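# Unpack the lab glassware into cork ring and padded tray

## Task

Take the glassware out of its case. The flask must end up standing upright in the cork ring with its neck pointing up. The condenser, the distillation head and the thermometer adapter must each end up lying in the padded tray. Any glass piece that is squeezed or pressed hard, or that drops more than a few centimetres, may break, and that counts as failure. Nothing may fall off the table or be left off it.

## Robot and tools

Robot: two arms, left_arm and right_arm, each ending in a five-finger hand. The right arm has a right hand and the left arm has a mirrored left hand. Measured base positions in the scene frame are left_arm (+0.035, +0.428, 0) m and right_arm (+0.028, -0.424, 0) m, each turned slightly about z.

Frame: scene frame origin is at table-top height, midway between the arms. +x points out over the table, +z up, and +y toward the left_arm side. Image left and right do not match these names. All positions, targets and offset axes use this frame. Rotations turn about the hand point's current Hand target position.

Hand point: a point 0.05 m in front of the palm and 0.15 m out from the wrist flange. Its +z runs along the straight fingers, and +y points out of the palm. On the right hand +x points away from the thumb; on the left hand it points toward the thumb. Straight fingertips reach 0.06-0.07 m past the point along +z. A wrist bracket on the little-finger side can collide with things. With the palm level, the wrist may sit lower than the hand and hit the table first.

Row layout (used by execute_actions and move): 28 numbers, each in [-1, 1], always for both arms. Order:
- left dx, dy, dz, rx, ry, rz
- left little, ring, middle, index, thumb_bend, thumb_turn, force_limit, speed
- then the same 14 for the right arm.
The six pose numbers are an offset, not a pose. They count from that arm's Hand target as it stood when the action or move began. 1.0 equals 0.6 m of translation or 180 degrees of rotation, and rx, ry, rz form one rotation vector. Sending all six as 0 re-commands the current Hand target. Sending the same offset again moves the arm further.

Hand numbers: the finger values and thumb_bend use +1 for straight/open and -1 for curled/closed. thumb_turn uses +1 for the thumb beside the palm and -1 for the thumb swung in front, opposite the fingers; this position is needed for grasping. force_limit runs from -1 (about 0 N) to +1 (10 N; 15 N on the thumb motors). speed rises from near 0 at -1 to full at +0.48 and stays full above that; a full stroke takes 0.49 s. For a gentle grip on glass, close with speed at -0.94 or below and keep force_limit low. The thumb-in-front grasp fits objects about 0.035-0.065 m thick, and handles down to about 0.025 m. To keep a hand unchanged, repeat its last sent eight numbers. If none have been sent yet, use hand_measured followed by hand_force_limit and hand_speed.

execute_actions(actions, cameras): actions is a list of actions. Each action is a table of up to 15 rows, one row per 1/30 s step. If a table is shorter, its last row repeats. Every row in a table counts from the same start pose. Images come back only for an empty actions list or when cameras names them; ["all"] returns every camera.

move(target, speed, blend, stop_force, zero, blocking, cameras): sends each hand point along a straight line.
- target: one 28-number row, or a list of up to 15 rows. All rows are offsets from the Hand targets at the move's start, not chained one after another.
- speed: m/s, 0.002-3.6, default 0.25; turning is limited to twice that value in rad/s. Give one number, or one per target.
- blend: corner rounding in m; 0 means stop at each point.
- stop_force: N, 3-120, one value for both arms. It ends an arm's path on contact. Use it slowly, do not rely on it while the hand rotates, and leave it out when pulling away from something.
- zero: default true; re-zeroes the wrist force sensor before the move.
- blocking=false returns after 0.5 s, but cannot be combined with stop_force.
Moves do not avoid obstacles. Steer around an arm's own base rather than close to it.

Other tools:
- wait(seconds 0-10): lets time pass.
- stop(): brakes a running move.
- zoom_image(camera, region [x0,y0,x1,y1] in pixels, at most 504x504): cameras are cam_high, cam_low, cam_glassware, cam_left_wrist, cam_right_wrist, each 896x504.
- show_instructions(): shows the reference pages.
- zero_wrist_force(arm): zeroes that arm's sensor.
- finished_scene(scene=1): ends the scene for good.

Results include:
- per arm: end_effector_position (m), quat_wxyz, velocities, Hand target (the last commanded pose after clipping; offsets count from it), joint positions and torques, wrist force and torque in the hand's own axes, and motor temperatures.
- per hand: hand_measured, hand_stopped_by (moving, target, force, stalled, fault) and hand_load_n (positive when something pushes a finger open; a value near 0 after gripping means the grip is lost). These lists follow the motor order.
- for move, a line giving the ending: done, off_target, moving, held or fault, plus limits such as paced or held.
Each step, the commanded orientation is clipped to within 32 degrees of the current orientation. A hand point can settle short of its target; resend the missing distance as an offset.

Avoid:
- Contact between the two arms or hands.
- Hard pushes: 150 N or more, or joint torque limits (132 N m on the big joints, 24.6 N m on the wrists), stop the arm for 10 s.
- Motor overheating: a warning appears at 70 °C and the arm brakes at 85 °C.
- Releasing glass above its support, opening the hand on a part that is still moving, fast swings while holding glass, squeezing hard, and knocking anything off the table.

Each tool is called after "Request:" by a JSON object that holds its "op" and its "data".

Reference images:

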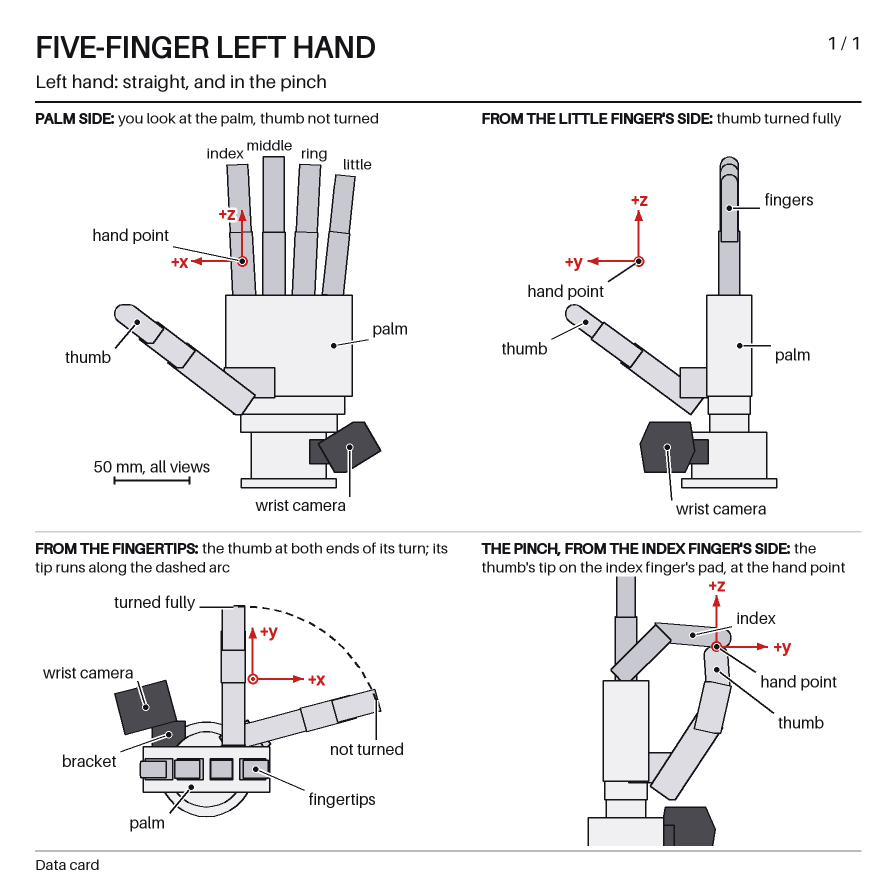

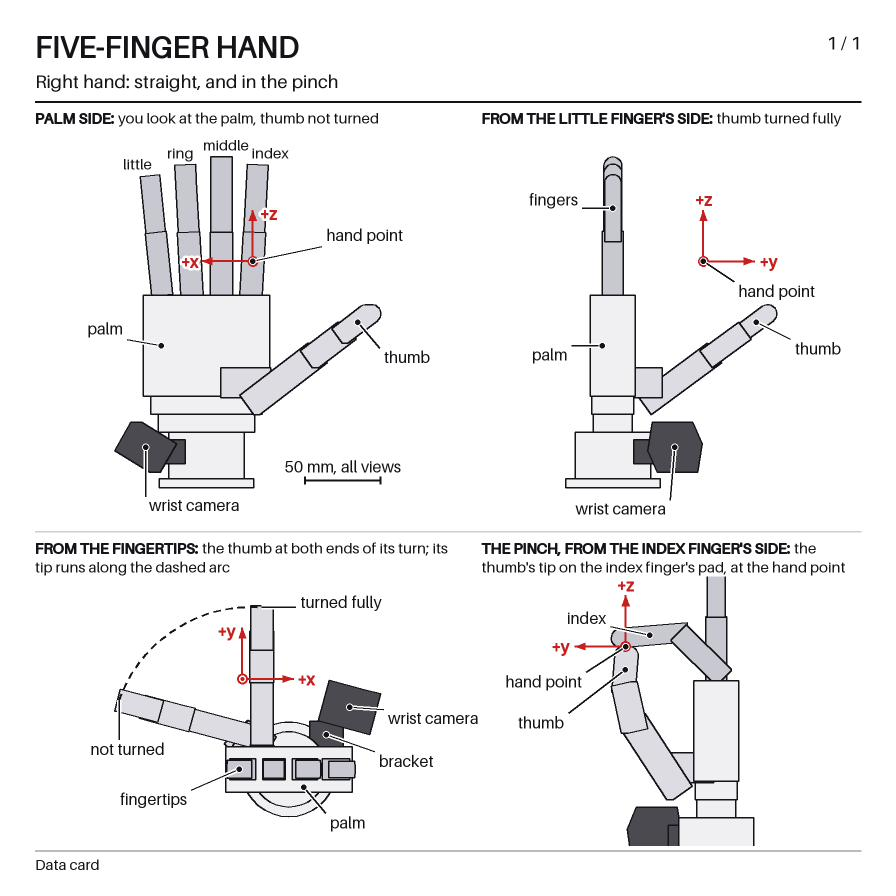

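## Session

Request:
{"op": "execute_actions", "data": {"actions": []}}

Scene clock: 0.00 s.
left_arm: end_effector_position=(+0.2453, +0.4154, +0.2548) hand_measured=(+1.000, +1.000, +1.000, +1.000, +1.000, +1.000) hand_load_n=(+0.0, +0.0, +0.0, +0.0, +0.0, +0.0) hand_stopped_by=(target, target, target, target, target, target) hand_force_limit=0.00 hand_speed=-0.80 end_effector_quat_wxyz=(+0.070, +0.924, -0.315, -0.206) | right_arm: end_effector_position=(+0.4499, -0.2470, +0.2676) hand_measured=(+1.000, +1.000, +1.000, +1.000, +1.000, +1.000) hand_load_n=(+0.0, +0.0, +0.0, +0.0, +0.0, +0.0) hand_stopped_by=(target, target, target, target, target, target) hand_force_limit=0.00 hand_speed=-0.80 end_effector_quat_wxyz=(+0.183, +0.813, -0.429, +0.348)
Joint positions: left_arm=[3.756 -1.65 -1.874 1.579 -1.804 2.758] | right_arm=[0.487 -1.065 1.213 1.287 2.37 -3.327]
Joint velocities: within noise
Joint torques (N m): no reading
Motor temperatures (°C): left_arm=[30 33 35 51 47 51] | right_arm=[39 33 31 43 38 37]
Wrist force (N): no reading
Wrist torque (N m): no reading
Wrist force, peak (N): no reading
Hand target: left_arm +0.2453, +0.4154, +0.2548; +0.070, +0.924, -0.315, -0.206 | right_arm +0.4499, -0.2470, +0.2676; +0.183, +0.813, -0.429, +0.348

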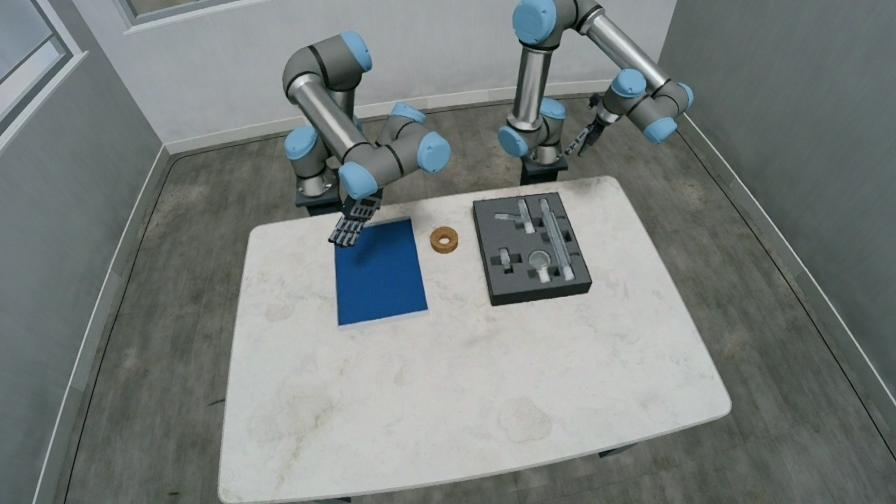

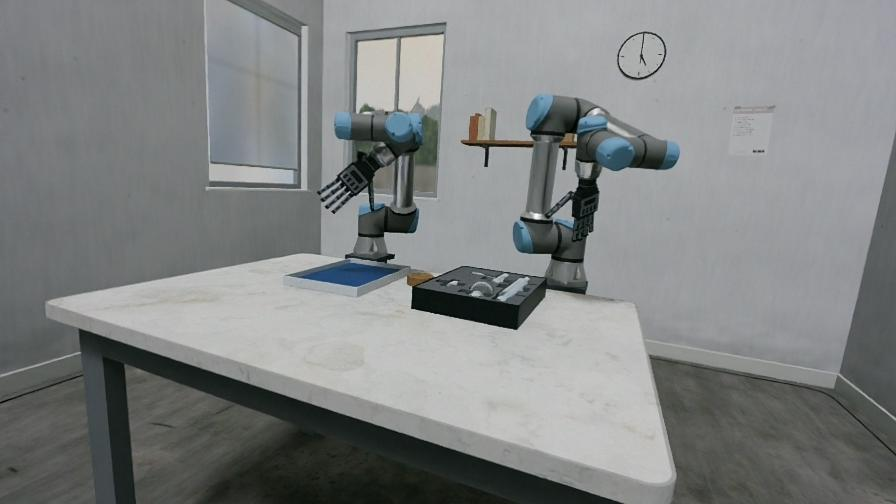

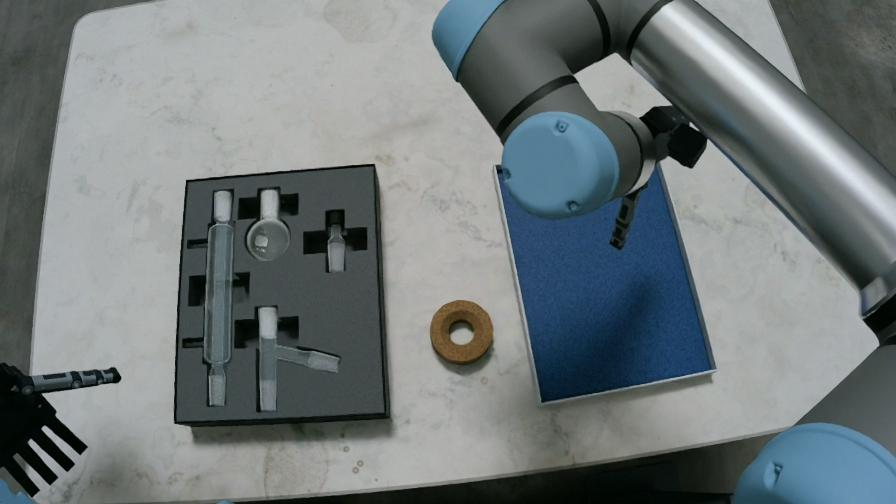

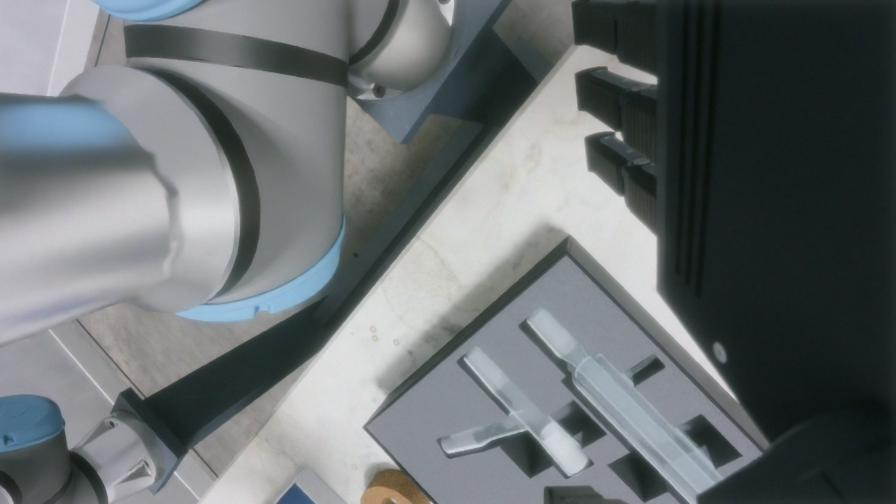

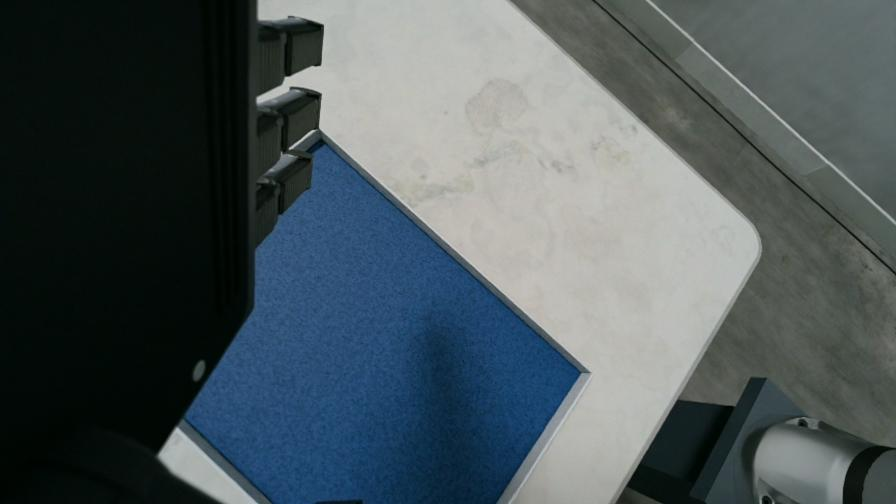

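Request:
{"op": "zoom_image", "data": {"camera": "cam_glassware", "region": [150, 140, 420, 440]}}

Request:
{"op": "zoom_image", "data": {"camera": "cam_glassware", "region": [400, 120, 760, 440]}}

Request:
{"op": "zoom_image", "data": {"camera": "cam_low", "region": [270, 220, 570, 340]}}

Request:
{"op": "zoom_image", "data": {"camera": "cam_high", "region": [310, 170, 630, 340]}}

Scaled by 1.680 from the camera's 896x504 image, which has a finer 1280x720 frame.

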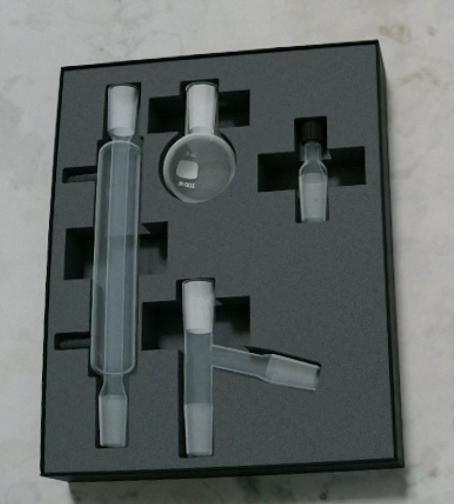

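Scaled by 1.400 from the camera's 896x504 image, which has a finer 1280x720 frame.

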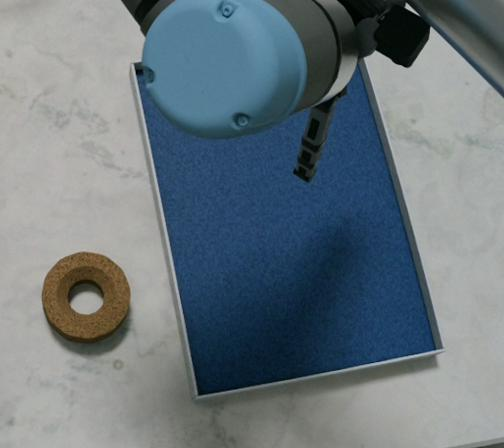

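Scaled by 1.680 from the camera's 896x504 image, which has a finer 1280x720 frame.

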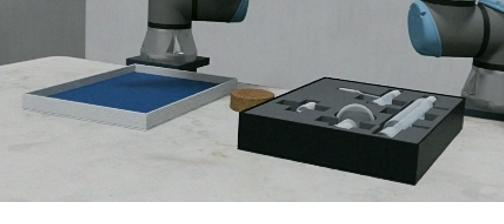

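Scaled by 1.575 from the camera's 896x504 image, which has a finer 1280x720 frame.

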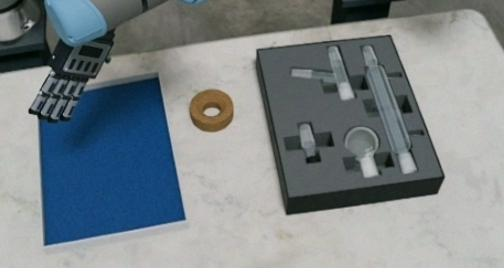

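Request:
{"op": "move", "data": {"target": [[0.092,-0.142,0.275,0,0,0.5556,1,1,1,1,1,1,0,-0.8,-0.25,-0.5,0.3,0,0,0,1,1,1,1,1,1,0,-0.8],[0.175,-0.325,0.275,-0.2747,-0.3698,-0.7309,1,1,1,1,1,1,0,-0.8,-0.25,-0.5,0.3,0,0,0,1,1,1,1,1,1,0,-0.8]], "speed": 0.35, "cameras": ["all"]}}

Scene clock: 130.30 s.
left_arm: end_effector_position=(+0.3503, +0.2204, +0.4198) hand_measured=(+1.000, +1.000, +1.000, +1.000, +1.000, +1.000) hand_load_n=(+0.0, +0.0, +0.0, +0.0, +0.0, +0.0) hand_stopped_by=(target, target, target, target, target, target) hand_force_limit=0.00 hand_speed=-0.80 end_effector_quat_wxyz=(+0.000, +0.000, +0.924, -0.382) end_effector_velocity=(+0.000, +0.000, +0.000) end_effector_angular_velocity=(+0.001, +0.003, +0.005) | right_arm: end_effector_position=(+0.2999, -0.5470, +0.4476) hand_measured=(+1.000, +1.000, +1.000, +1.000, +1.000, +1.000) hand_load_n=(+0.0, +0.0, +0.0, +0.0, +0.0, +0.0) hand_stopped_by=(target, target, target, target, target, target) hand_force_limit=0.00 hand_speed=-0.80 end_effector_quat_wxyz=(+0.183, +0.813, -0.429, +0.348)
Joint positions: left_arm=[3.358 -1.655 -1.394 1.304 -0.802 -1.323] | right_arm=[-0.402 -1.81 1.462 1.191 1.96 -4.309]
Joint velocities: left_arm=[0 0.001 0 0.001 0 -0.007] | right_arm=[within noise]
Joint torques (N m): left_arm=[2.89 31.73 9.64 -3.52 0.02 -1.1] | right_arm=[-9.55 -7.19 -5.76 -1.06 -0.51 -1.79]
Wrist force (N): left_arm=[0.1 -0.2 0.2] | right_arm=[-0.1 -0.1 0.2]
Wrist torque (N m): left_arm=[0.18 0.01 -0.42] | right_arm=[-0.02 0.00 0.01]
Wrist force, peak (N): left_arm=[-0.9 0.2 -0.5] | right_arm=[-0.8 -0.8 0.2]
Hand target: left_arm +0.3503, +0.2204, +0.4198; +0.000, +0.000, +0.924, -0.382 | right_arm +0.2999, -0.5470, +0.4476; +0.183, +0.813, -0.429, +0.348
Off the commanded pose: left_arm 0.000 m, 0 deg | right_arm 0.000 m, 0 deg.
move: done

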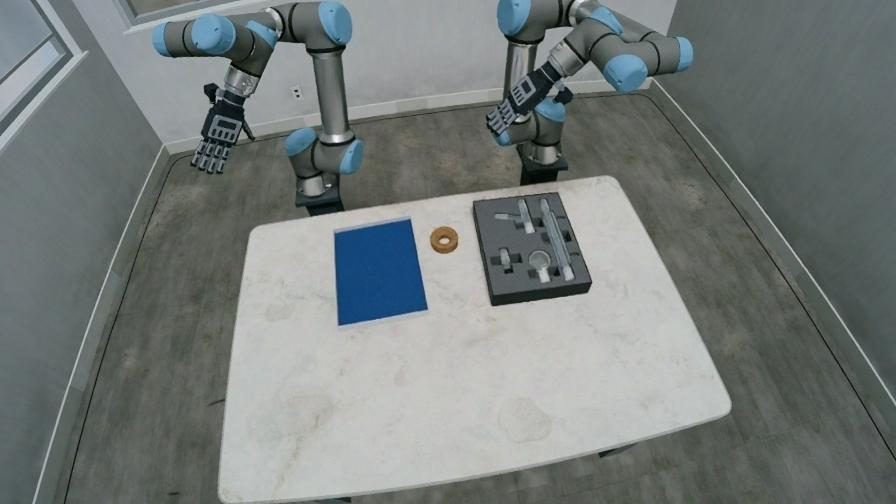

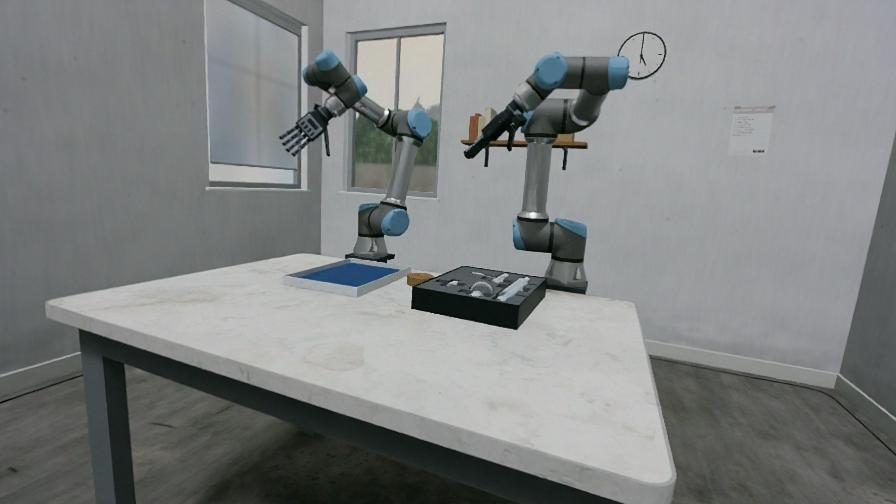

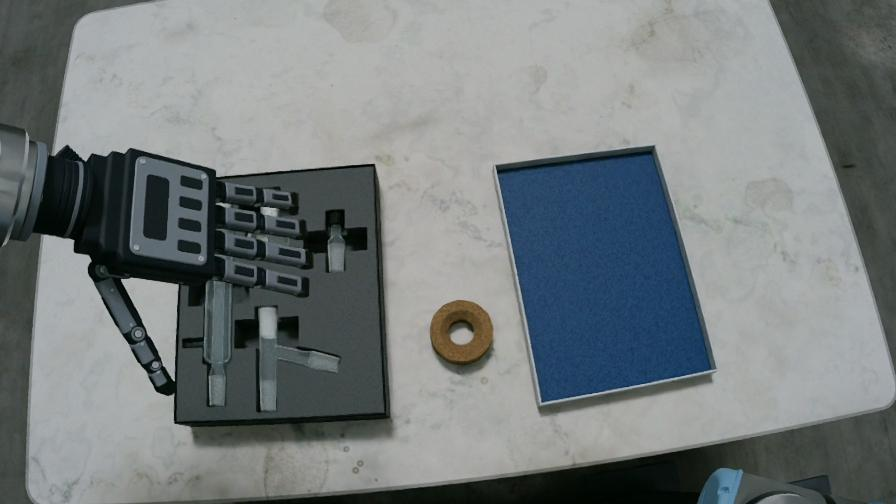

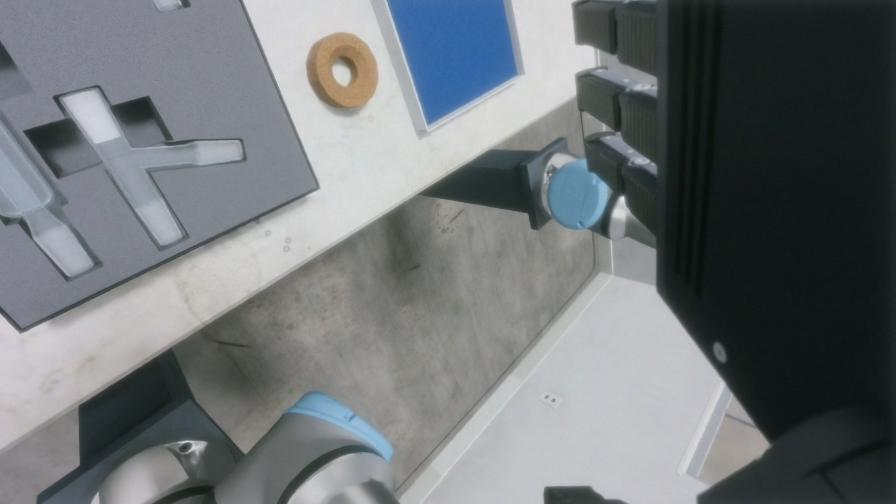

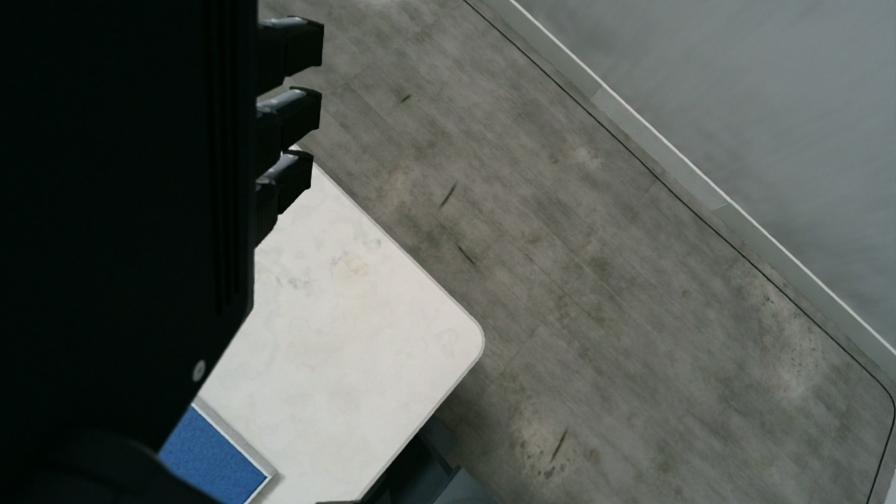

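Request:
{"op": "move", "data": {"target": [0,0.05,-0.2833,-0.0556,0,0,1,1,0.5,0.5,1,-1,0,0.0,0,0,0,0,0,0,1,1,1,1,1,1,0,-0.8], "cameras": ["cam_glassware","cam_left_wrist","cam_low","cam_high"]}}

Scene clock: 188.40 s.
left_arm: end_effector_position=(+0.3503, +0.2504, +0.2499) hand_measured=(+1.000, +1.000, +0.500, +0.500, +1.000, -1.000) hand_load_n=(+0.0, +0.0, +0.0, +0.0, +0.0, +0.0) hand_stopped_by=(target, target, target, target, target, target) hand_force_limit=0.00 hand_speed=0.00 end_effector_quat_wxyz=(+0.000, +0.000, +0.887, -0.462) | right_arm: end_effector_position=(+0.2999, -0.5470, +0.4476) hand_measured=(+1.000, +1.000, +1.000, +1.000, +1.000, +1.000) hand_load_n=(+0.0, +0.0, +0.0, +0.0, +0.0, +0.0) hand_stopped_by=(target, target, target, target, target, target) hand_force_limit=0.00 hand_speed=-0.80 end_effector_quat_wxyz=(+0.183, +0.813, -0.429, +0.348)
Joint positions: left_arm=[3.554 -1.72 -1.916 1.585 -0.704 -0.971] | right_arm=[-0.402 -1.81 1.462 1.191 1.96 -4.309]
Joint torques (N m): left_arm=[5.34 9.16 6.59 -0.28 -1.49 1.2] | right_arm=[-5.53 -7.51 -5.98 -1.09 1.23 -0.67]
Wrist force (N): left_arm=[0.0 0.0 0.2] | right_arm=[-0.1 -0.1 0.3]
Wrist torque (N m): left_arm=[0.22 -0.03 -0.45] | right_arm=[-0.02 0.00 0.00]
Wrist force, peak (N): left_arm=[0.0 2.8 0.7] | right_arm=[-0.7 0.3 0.0]
Hand target: left_arm +0.3503, +0.2504, +0.2498; +0.000, +0.000, +0.887, -0.462 | right_arm +0.2999, -0.5470, +0.4476; +0.183, +0.813, -0.429, +0.348
Off the commanded pose: left_arm 0.000 m, 0 deg | right_arm 0.000 m, 0 deg.
move: done
Images, in order (width x height): cam_high 896x504, cam_low 896x504, cam_glassware 896x504, cam_left_wrist 896x504.

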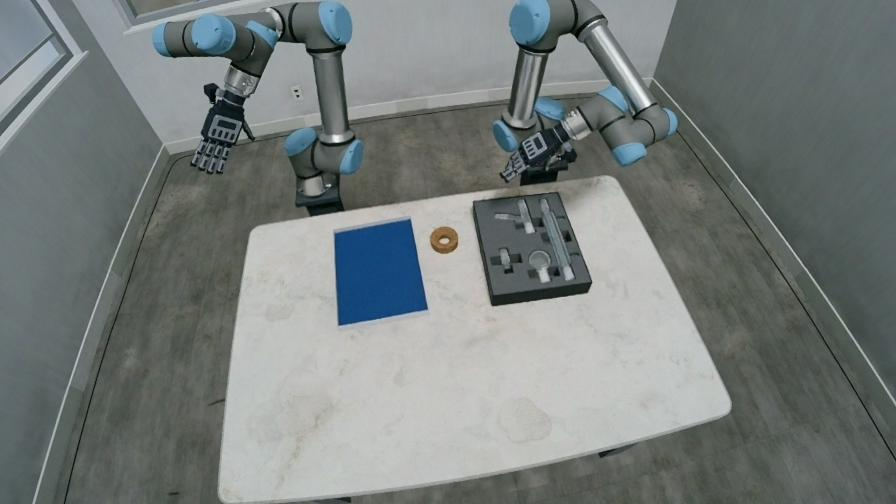

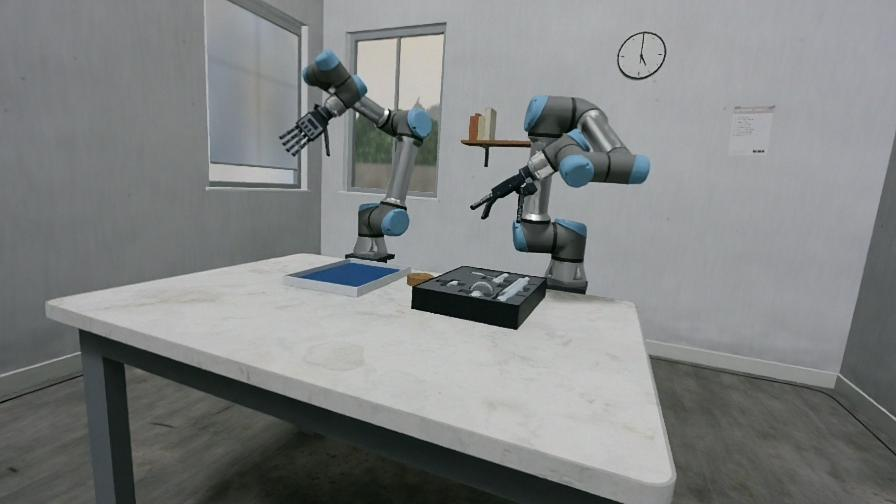

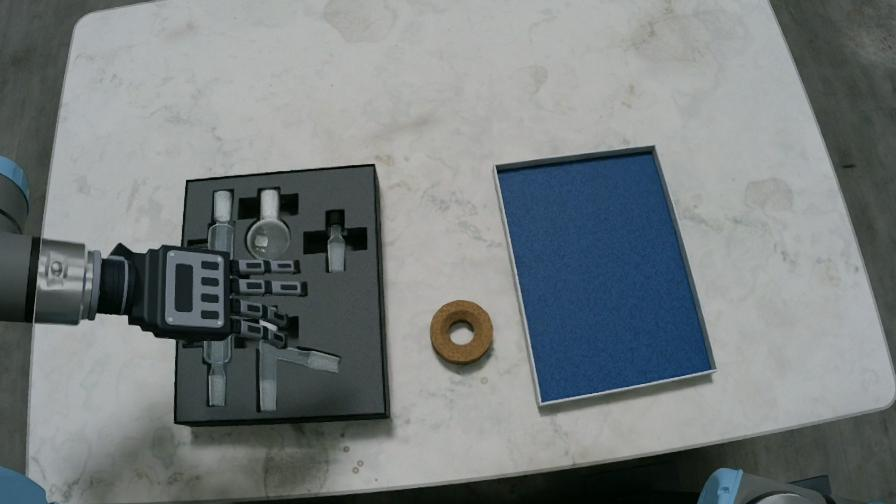

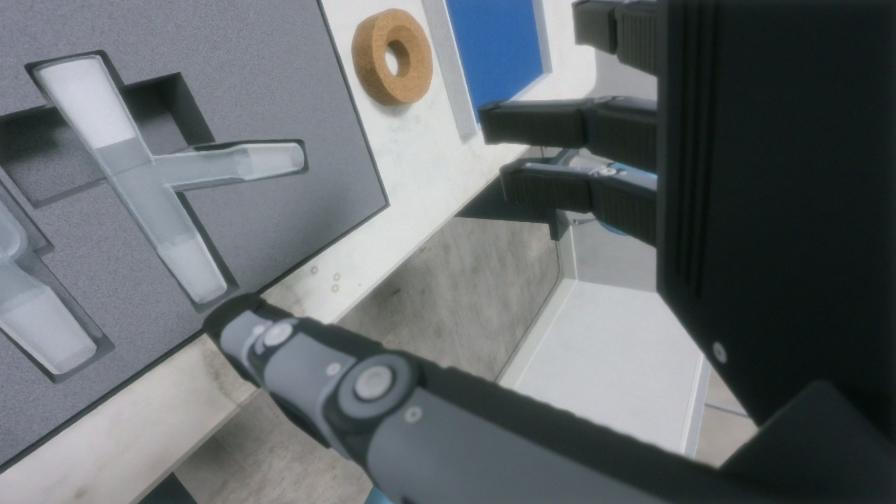

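Request:
{"op": "zoom_image", "data": {"camera": "cam_glassware", "region": [140, 160, 400, 430]}}

Scaled by 1.867 from the camera's 896x504 image, which has a finer 1280x720 frame.

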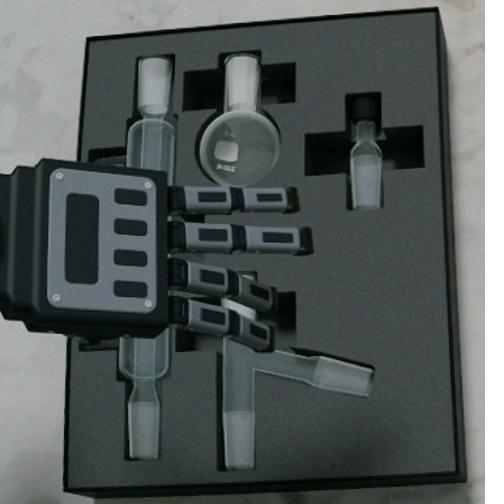

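Request:
{"op": "zoom_image", "data": {"camera": "cam_glassware", "region": [330, 370, 420, 440]}}

Request:
{"op": "zoom_image", "data": {"camera": "cam_low", "region": [400, 250, 560, 340]}}

Scaled by 5.600 from the camera's 896x504 image, which has a finer 1280x720 frame.

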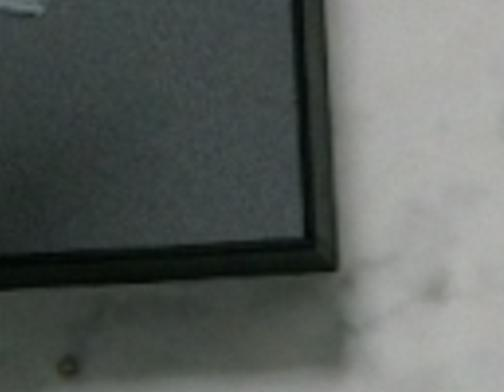

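Scaled by 3.150 from the camera's 896x504 image, which has a finer 1280x720 frame.

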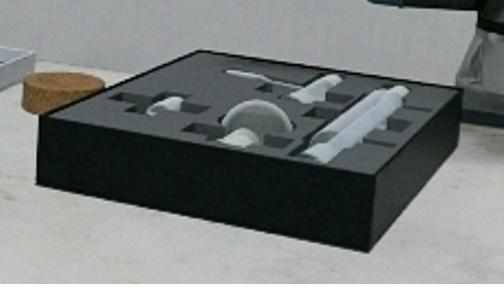

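Request:
{"op": "move", "data": {"target": [0.1167,-0.2507,-0.2,0,0,0,1,1,0.5,0.5,1,-1,0,0.0,0,0,0,0,0,0,1,1,1,1,1,1,0,-0.8], "cameras": ["cam_glassware","cam_left_wrist"]}}

Request:
{"op": "move", "data": {"target": [0,0,-0.1667,0,0,0,1,1,0.5,0.5,1,-1,0,0.0,0,0,0,0,0,0,1,1,1,1,1,1,0,-0.8], "speed": 0.02, "stop_force": 3, "cameras": ["cam_glassware","cam_left_wrist","cam_low"]}}

Scene clock: 279.57 s.
left_arm: end_effector_position=(+0.4203, +0.1001, +0.1299) hand_measured=(+1.000, +1.000, +0.500, +0.500, +1.000, -1.000) hand_load_n=(+0.0, +0.0, +0.0, +0.0, +0.0, +0.0) hand_stopped_by=(target, target, target, target, target, target) hand_force_limit=0.00 hand_speed=0.00 end_effector_quat_wxyz=(+0.000, +0.000, +0.887, -0.462) | right_arm: end_effector_position=(+0.2999, -0.5470, +0.4476) hand_measured=(+1.000, +1.000, +1.000, +1.000, +1.000, +1.000) hand_load_n=(+0.0, +0.0, +0.0, +0.0, +0.0, +0.0) hand_stopped_by=(target, target, target, target, target, target) hand_force_limit=0.00 hand_speed=-0.80 end_effector_quat_wxyz=(+0.183, +0.813, -0.429, +0.348)
Joint positions: left_arm=[3.123 -2.043 -1.665 2.218 -0.614 -1.671] | right_arm=[-0.402 -1.81 1.462 1.191 1.96 -4.309]
Joint torques (N m): left_arm=[-6.6 18.99 25.03 0.19 3.3 -1.29] | right_arm=[0.75 -8.03 -6.51 -1 1.22 0.8]
Wrist force (N): left_arm=[-0.3 -0.1 -0.1] | right_arm=[-0.5 0.1 0.3]
Wrist torque (N m): left_arm=[0.22 0.02 -0.50] | right_arm=[0.00 0.06 -0.01]
Wrist force, peak (N): left_arm=[-0.8 0.3 1.9] | right_arm=[-0.5 0.3 0.6]
Hand target: left_arm +0.4203, +0.1000, +0.1298; +0.000, +0.000, +0.887, -0.462 | right_arm +0.2999, -0.5470, +0.4476; +0.183, +0.813, -0.429, +0.348
Off the commanded pose: left_arm 0.000 m, 0 deg | right_arm 0.000 m, 0 deg.
move: done
Images, in order (width x height): cam_glassware 896x504, cam_left_wrist 896x504.

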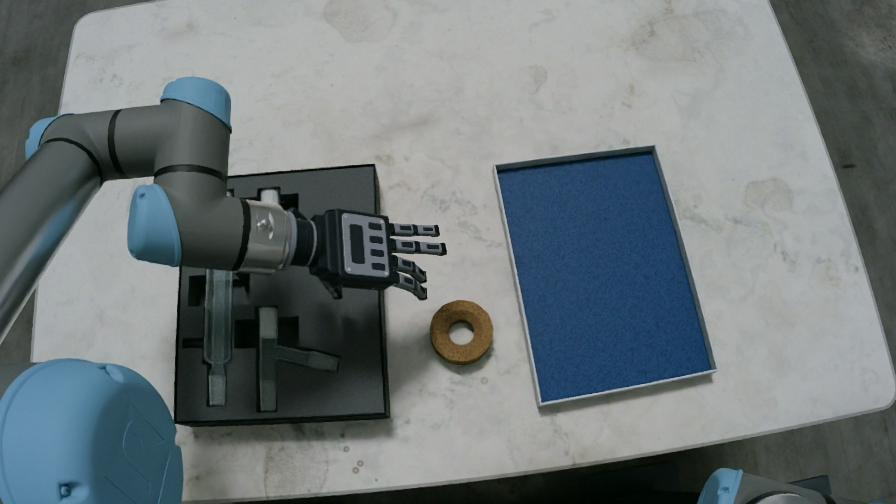

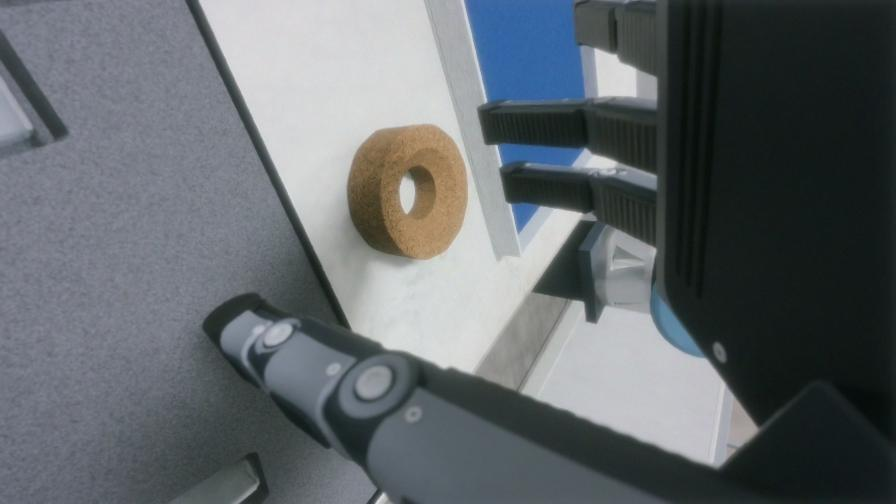

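Scene clock: 283.10 s.
left_arm: end_effector_position=(+0.4203, +0.1000, +0.0797) hand_measured=(+1.000, +1.000, +0.500, +0.500, +1.000, -1.000) hand_load_n=(+0.0, +0.0, +0.0, +0.0, +0.0, +0.0) hand_stopped_by=(target, target, target, target, target, target) hand_force_limit=0.00 hand_speed=0.00 end_effector_quat_wxyz=(+0.000, +0.000, +0.887, -0.462) | right_arm: end_effector_position=(+0.2999, -0.5470, +0.4476) hand_measured=(+1.000, +1.000, +1.000, +1.000, +1.000, +1.000) hand_load_n=(+0.0, +0.0, +0.0, +0.0, +0.0, +0.0) hand_stopped_by=(target, target, target, target, target, target) hand_force_limit=0.00 hand_speed=-0.80 end_effector_quat_wxyz=(+0.183, +0.813, -0.429, +0.348)
Joint positions: left_arm=[3.123 -2.112 -1.708 2.331 -0.614 -1.671] | right_arm=[-0.402 -1.81 1.462 1.191 1.96 -4.309]
Joint torques (N m): left_arm=[-6.23 45.87 23.27 0.25 -1.47 0.12] | right_arm=[3.07 -8.89 -6.04 -0.91 1.28 1.77]
Wrist force (N): left_arm=[0.0 -3.0 -1.7] | right_arm=[-0.4 0.0 0.3]
Wrist torque (N m): left_arm=[-0.04 -0.05 -0.43] | right_arm=[-0.01 0.05 -0.01]
Wrist force, peak (N): left_arm=[0.1 -8.4 -4.6] | right_arm=[-0.3 0.0 0.6]
Hand target: left_arm +0.4203, +0.1000, +0.0797; +0.000, +0.000, +0.887, -0.462 (not the last commanded pose) | right_arm +0.2999, -0.5470, +0.4476; +0.183, +0.813, -0.429, +0.348
Off the commanded pose: left_arm 0.050 m, 0 deg | right_arm 0.000 m, 0 deg.
move: contact (left_arm)
Images, in order (width x height): cam_low 896x504, cam_glassware 896x504, cam_left_wrist 896x504.

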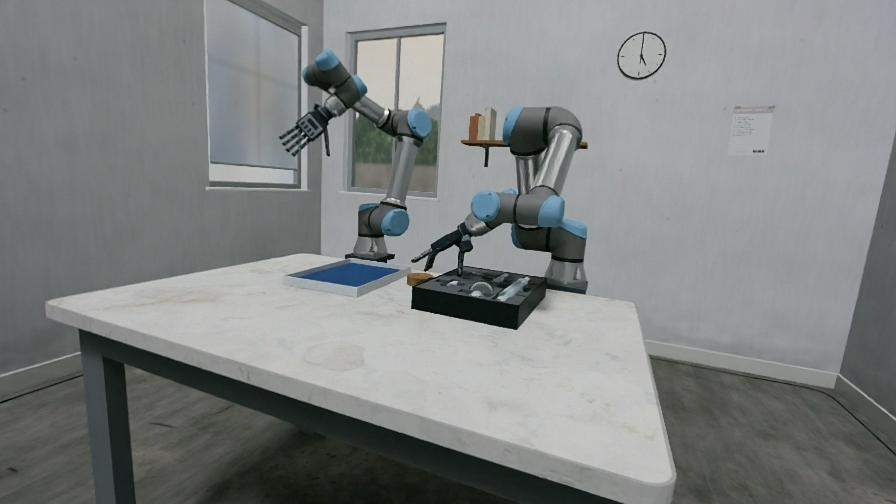

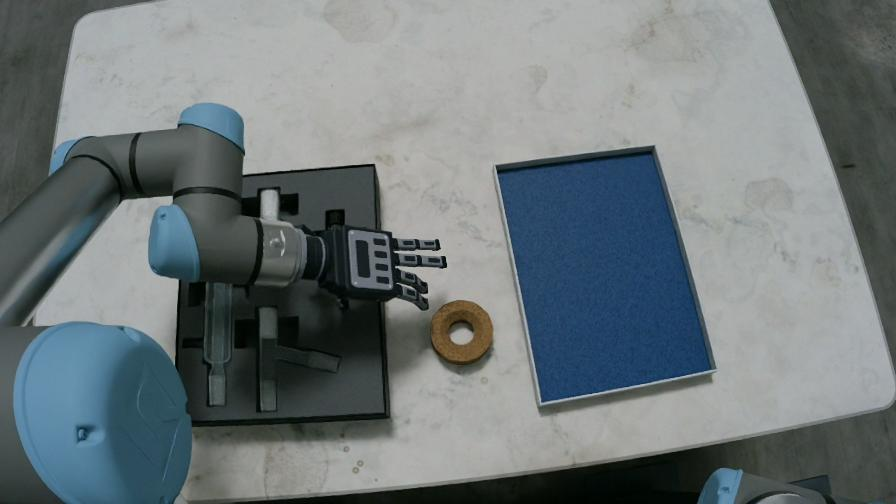

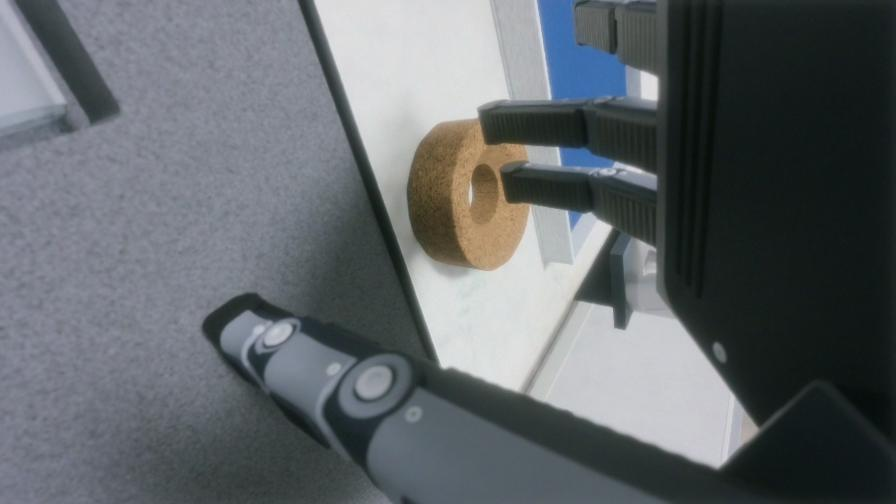

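Request:
{"op": "move", "data": {"target": [[0,0,0.1167,0,0,0,1,1,0.5,0.5,1,-1,0,0.0,0,0,0,0,0,0,1,1,1,1,1,1,0,-0.8],[0.088,0.3833,0.1167,0,0,0,1,1,0.2,0.2,0.65,-1,0,0.0,0,0,0,0,0,0,1,1,1,1,1,1,0,-0.8],[0.088,0.3833,0.0667,0,0,0,1,1,0.2,0.2,0.65,-1,0,0.0,0,0,0,0,0,0,1,1,1,1,1,1,0,-0.8]], "cameras": ["cam_glassware","cam_left_wrist"]}}

Scene clock: 318.17 s.
left_arm: end_effector_position=(+0.4730, +0.3300, +0.1196) hand_measured=(+1.000, +1.000, +0.200, +0.200, +0.650, -1.000) hand_load_n=(+0.0, +0.0, +0.0, +0.0, +0.0, +0.0) hand_stopped_by=(target, target, target, target, target, target) hand_force_limit=0.00 hand_speed=0.00 end_effector_quat_wxyz=(+0.000, +0.000, +0.887, -0.462) | right_arm: end_effector_position=(+0.2999, -0.5470, +0.4476) hand_measured=(+1.000, +1.000, +1.000, +1.000, +1.000, +1.000) hand_load_n=(+0.0, +0.0, +0.0, +0.0, +0.0, +0.0) hand_stopped_by=(target, target, target, target, target, target) hand_force_limit=0.00 hand_speed=-0.80 end_effector_quat_wxyz=(+0.183, +0.813, -0.429, +0.348)
Joint positions: left_arm=[3.618 -2.173 -1.667 1.724 -0.735 -0.887] | right_arm=[-0.402 -1.81 1.462 1.191 1.96 -4.309]
Joint torques (N m): left_arm=[-3.63 47.89 24.05 -4.12 1.18 -1.23] | right_arm=[8.33 -11.08 -6.04 -0.91 1.19 1.81]
Wrist force (N): left_arm=[0.0 0.0 0.2] | right_arm=[-0.4 0.0 0.1]
Wrist torque (N m): left_arm=[0.21 -0.03 -0.47] | right_arm=[0.00 0.04 -0.01]
Wrist force, peak (N): left_arm=[-0.2 -3.3 -1.6] | right_arm=[-0.6 -0.1 0.4]
Hand target: left_arm +0.4731, +0.3300, +0.1197; +0.000, +0.000, +0.887, -0.462 | right_arm +0.2999, -0.5470, +0.4476; +0.183, +0.813, -0.429, +0.348
Off the commanded pose: left_arm 0.000 m, 0 deg | right_arm 0.000 m, 0 deg.
move: done
Images, in order (width x height): cam_glassware 896x504, cam_left_wrist 896x504.

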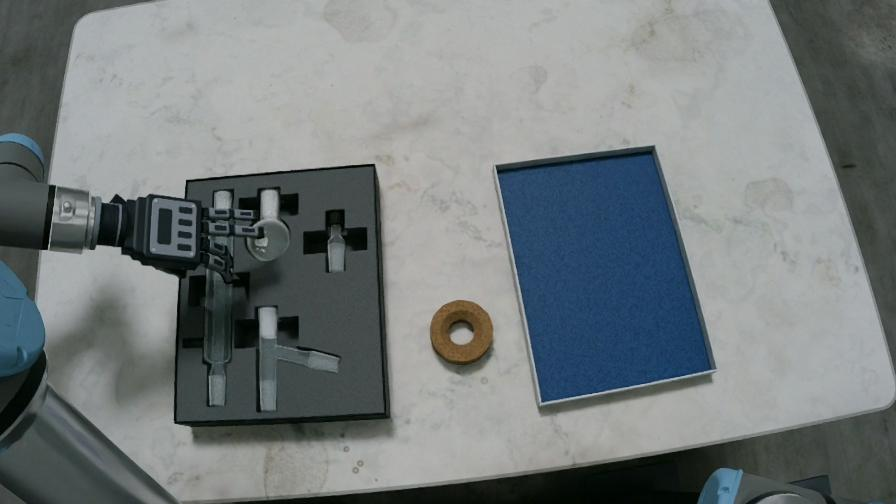

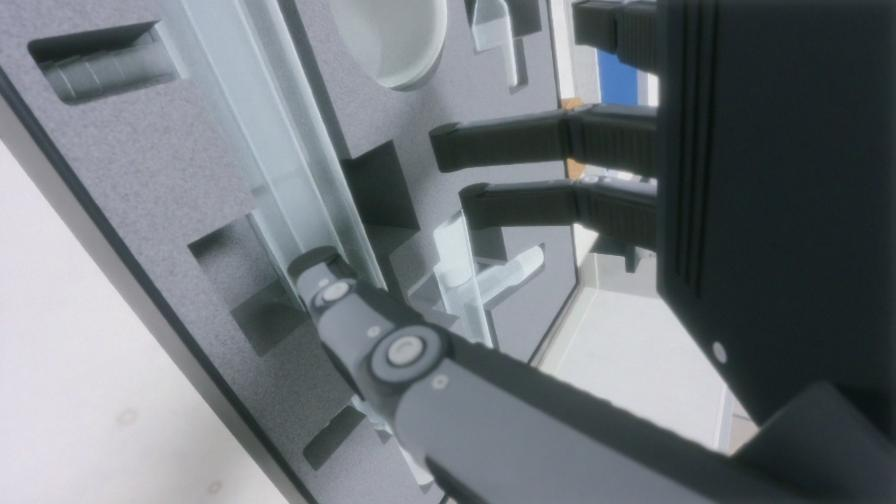

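Request:
{"op": "zoom_image", "data": {"camera": "cam_glassware", "region": [150, 180, 320, 350]}}

Request:
{"op": "zoom_image", "data": {"camera": "cam_left_wrist", "region": [150, 80, 600, 440]}}

Scaled by 2.965 from the camera's 896x504 image, which has a finer 1280x720 frame.

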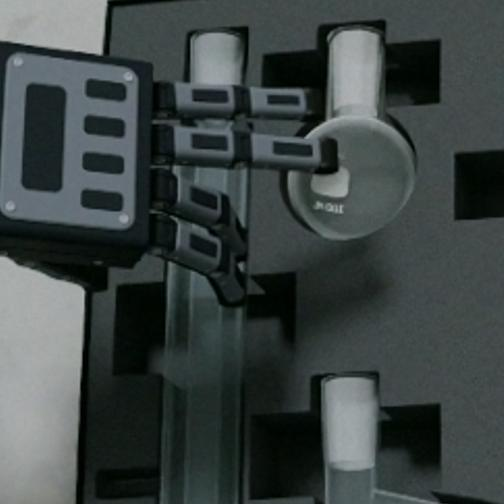

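Scaled by 1.120 from the camera's 896x504 image, which has a finer 1280x720 frame.

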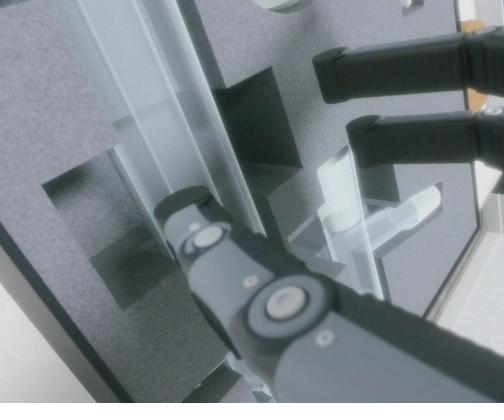

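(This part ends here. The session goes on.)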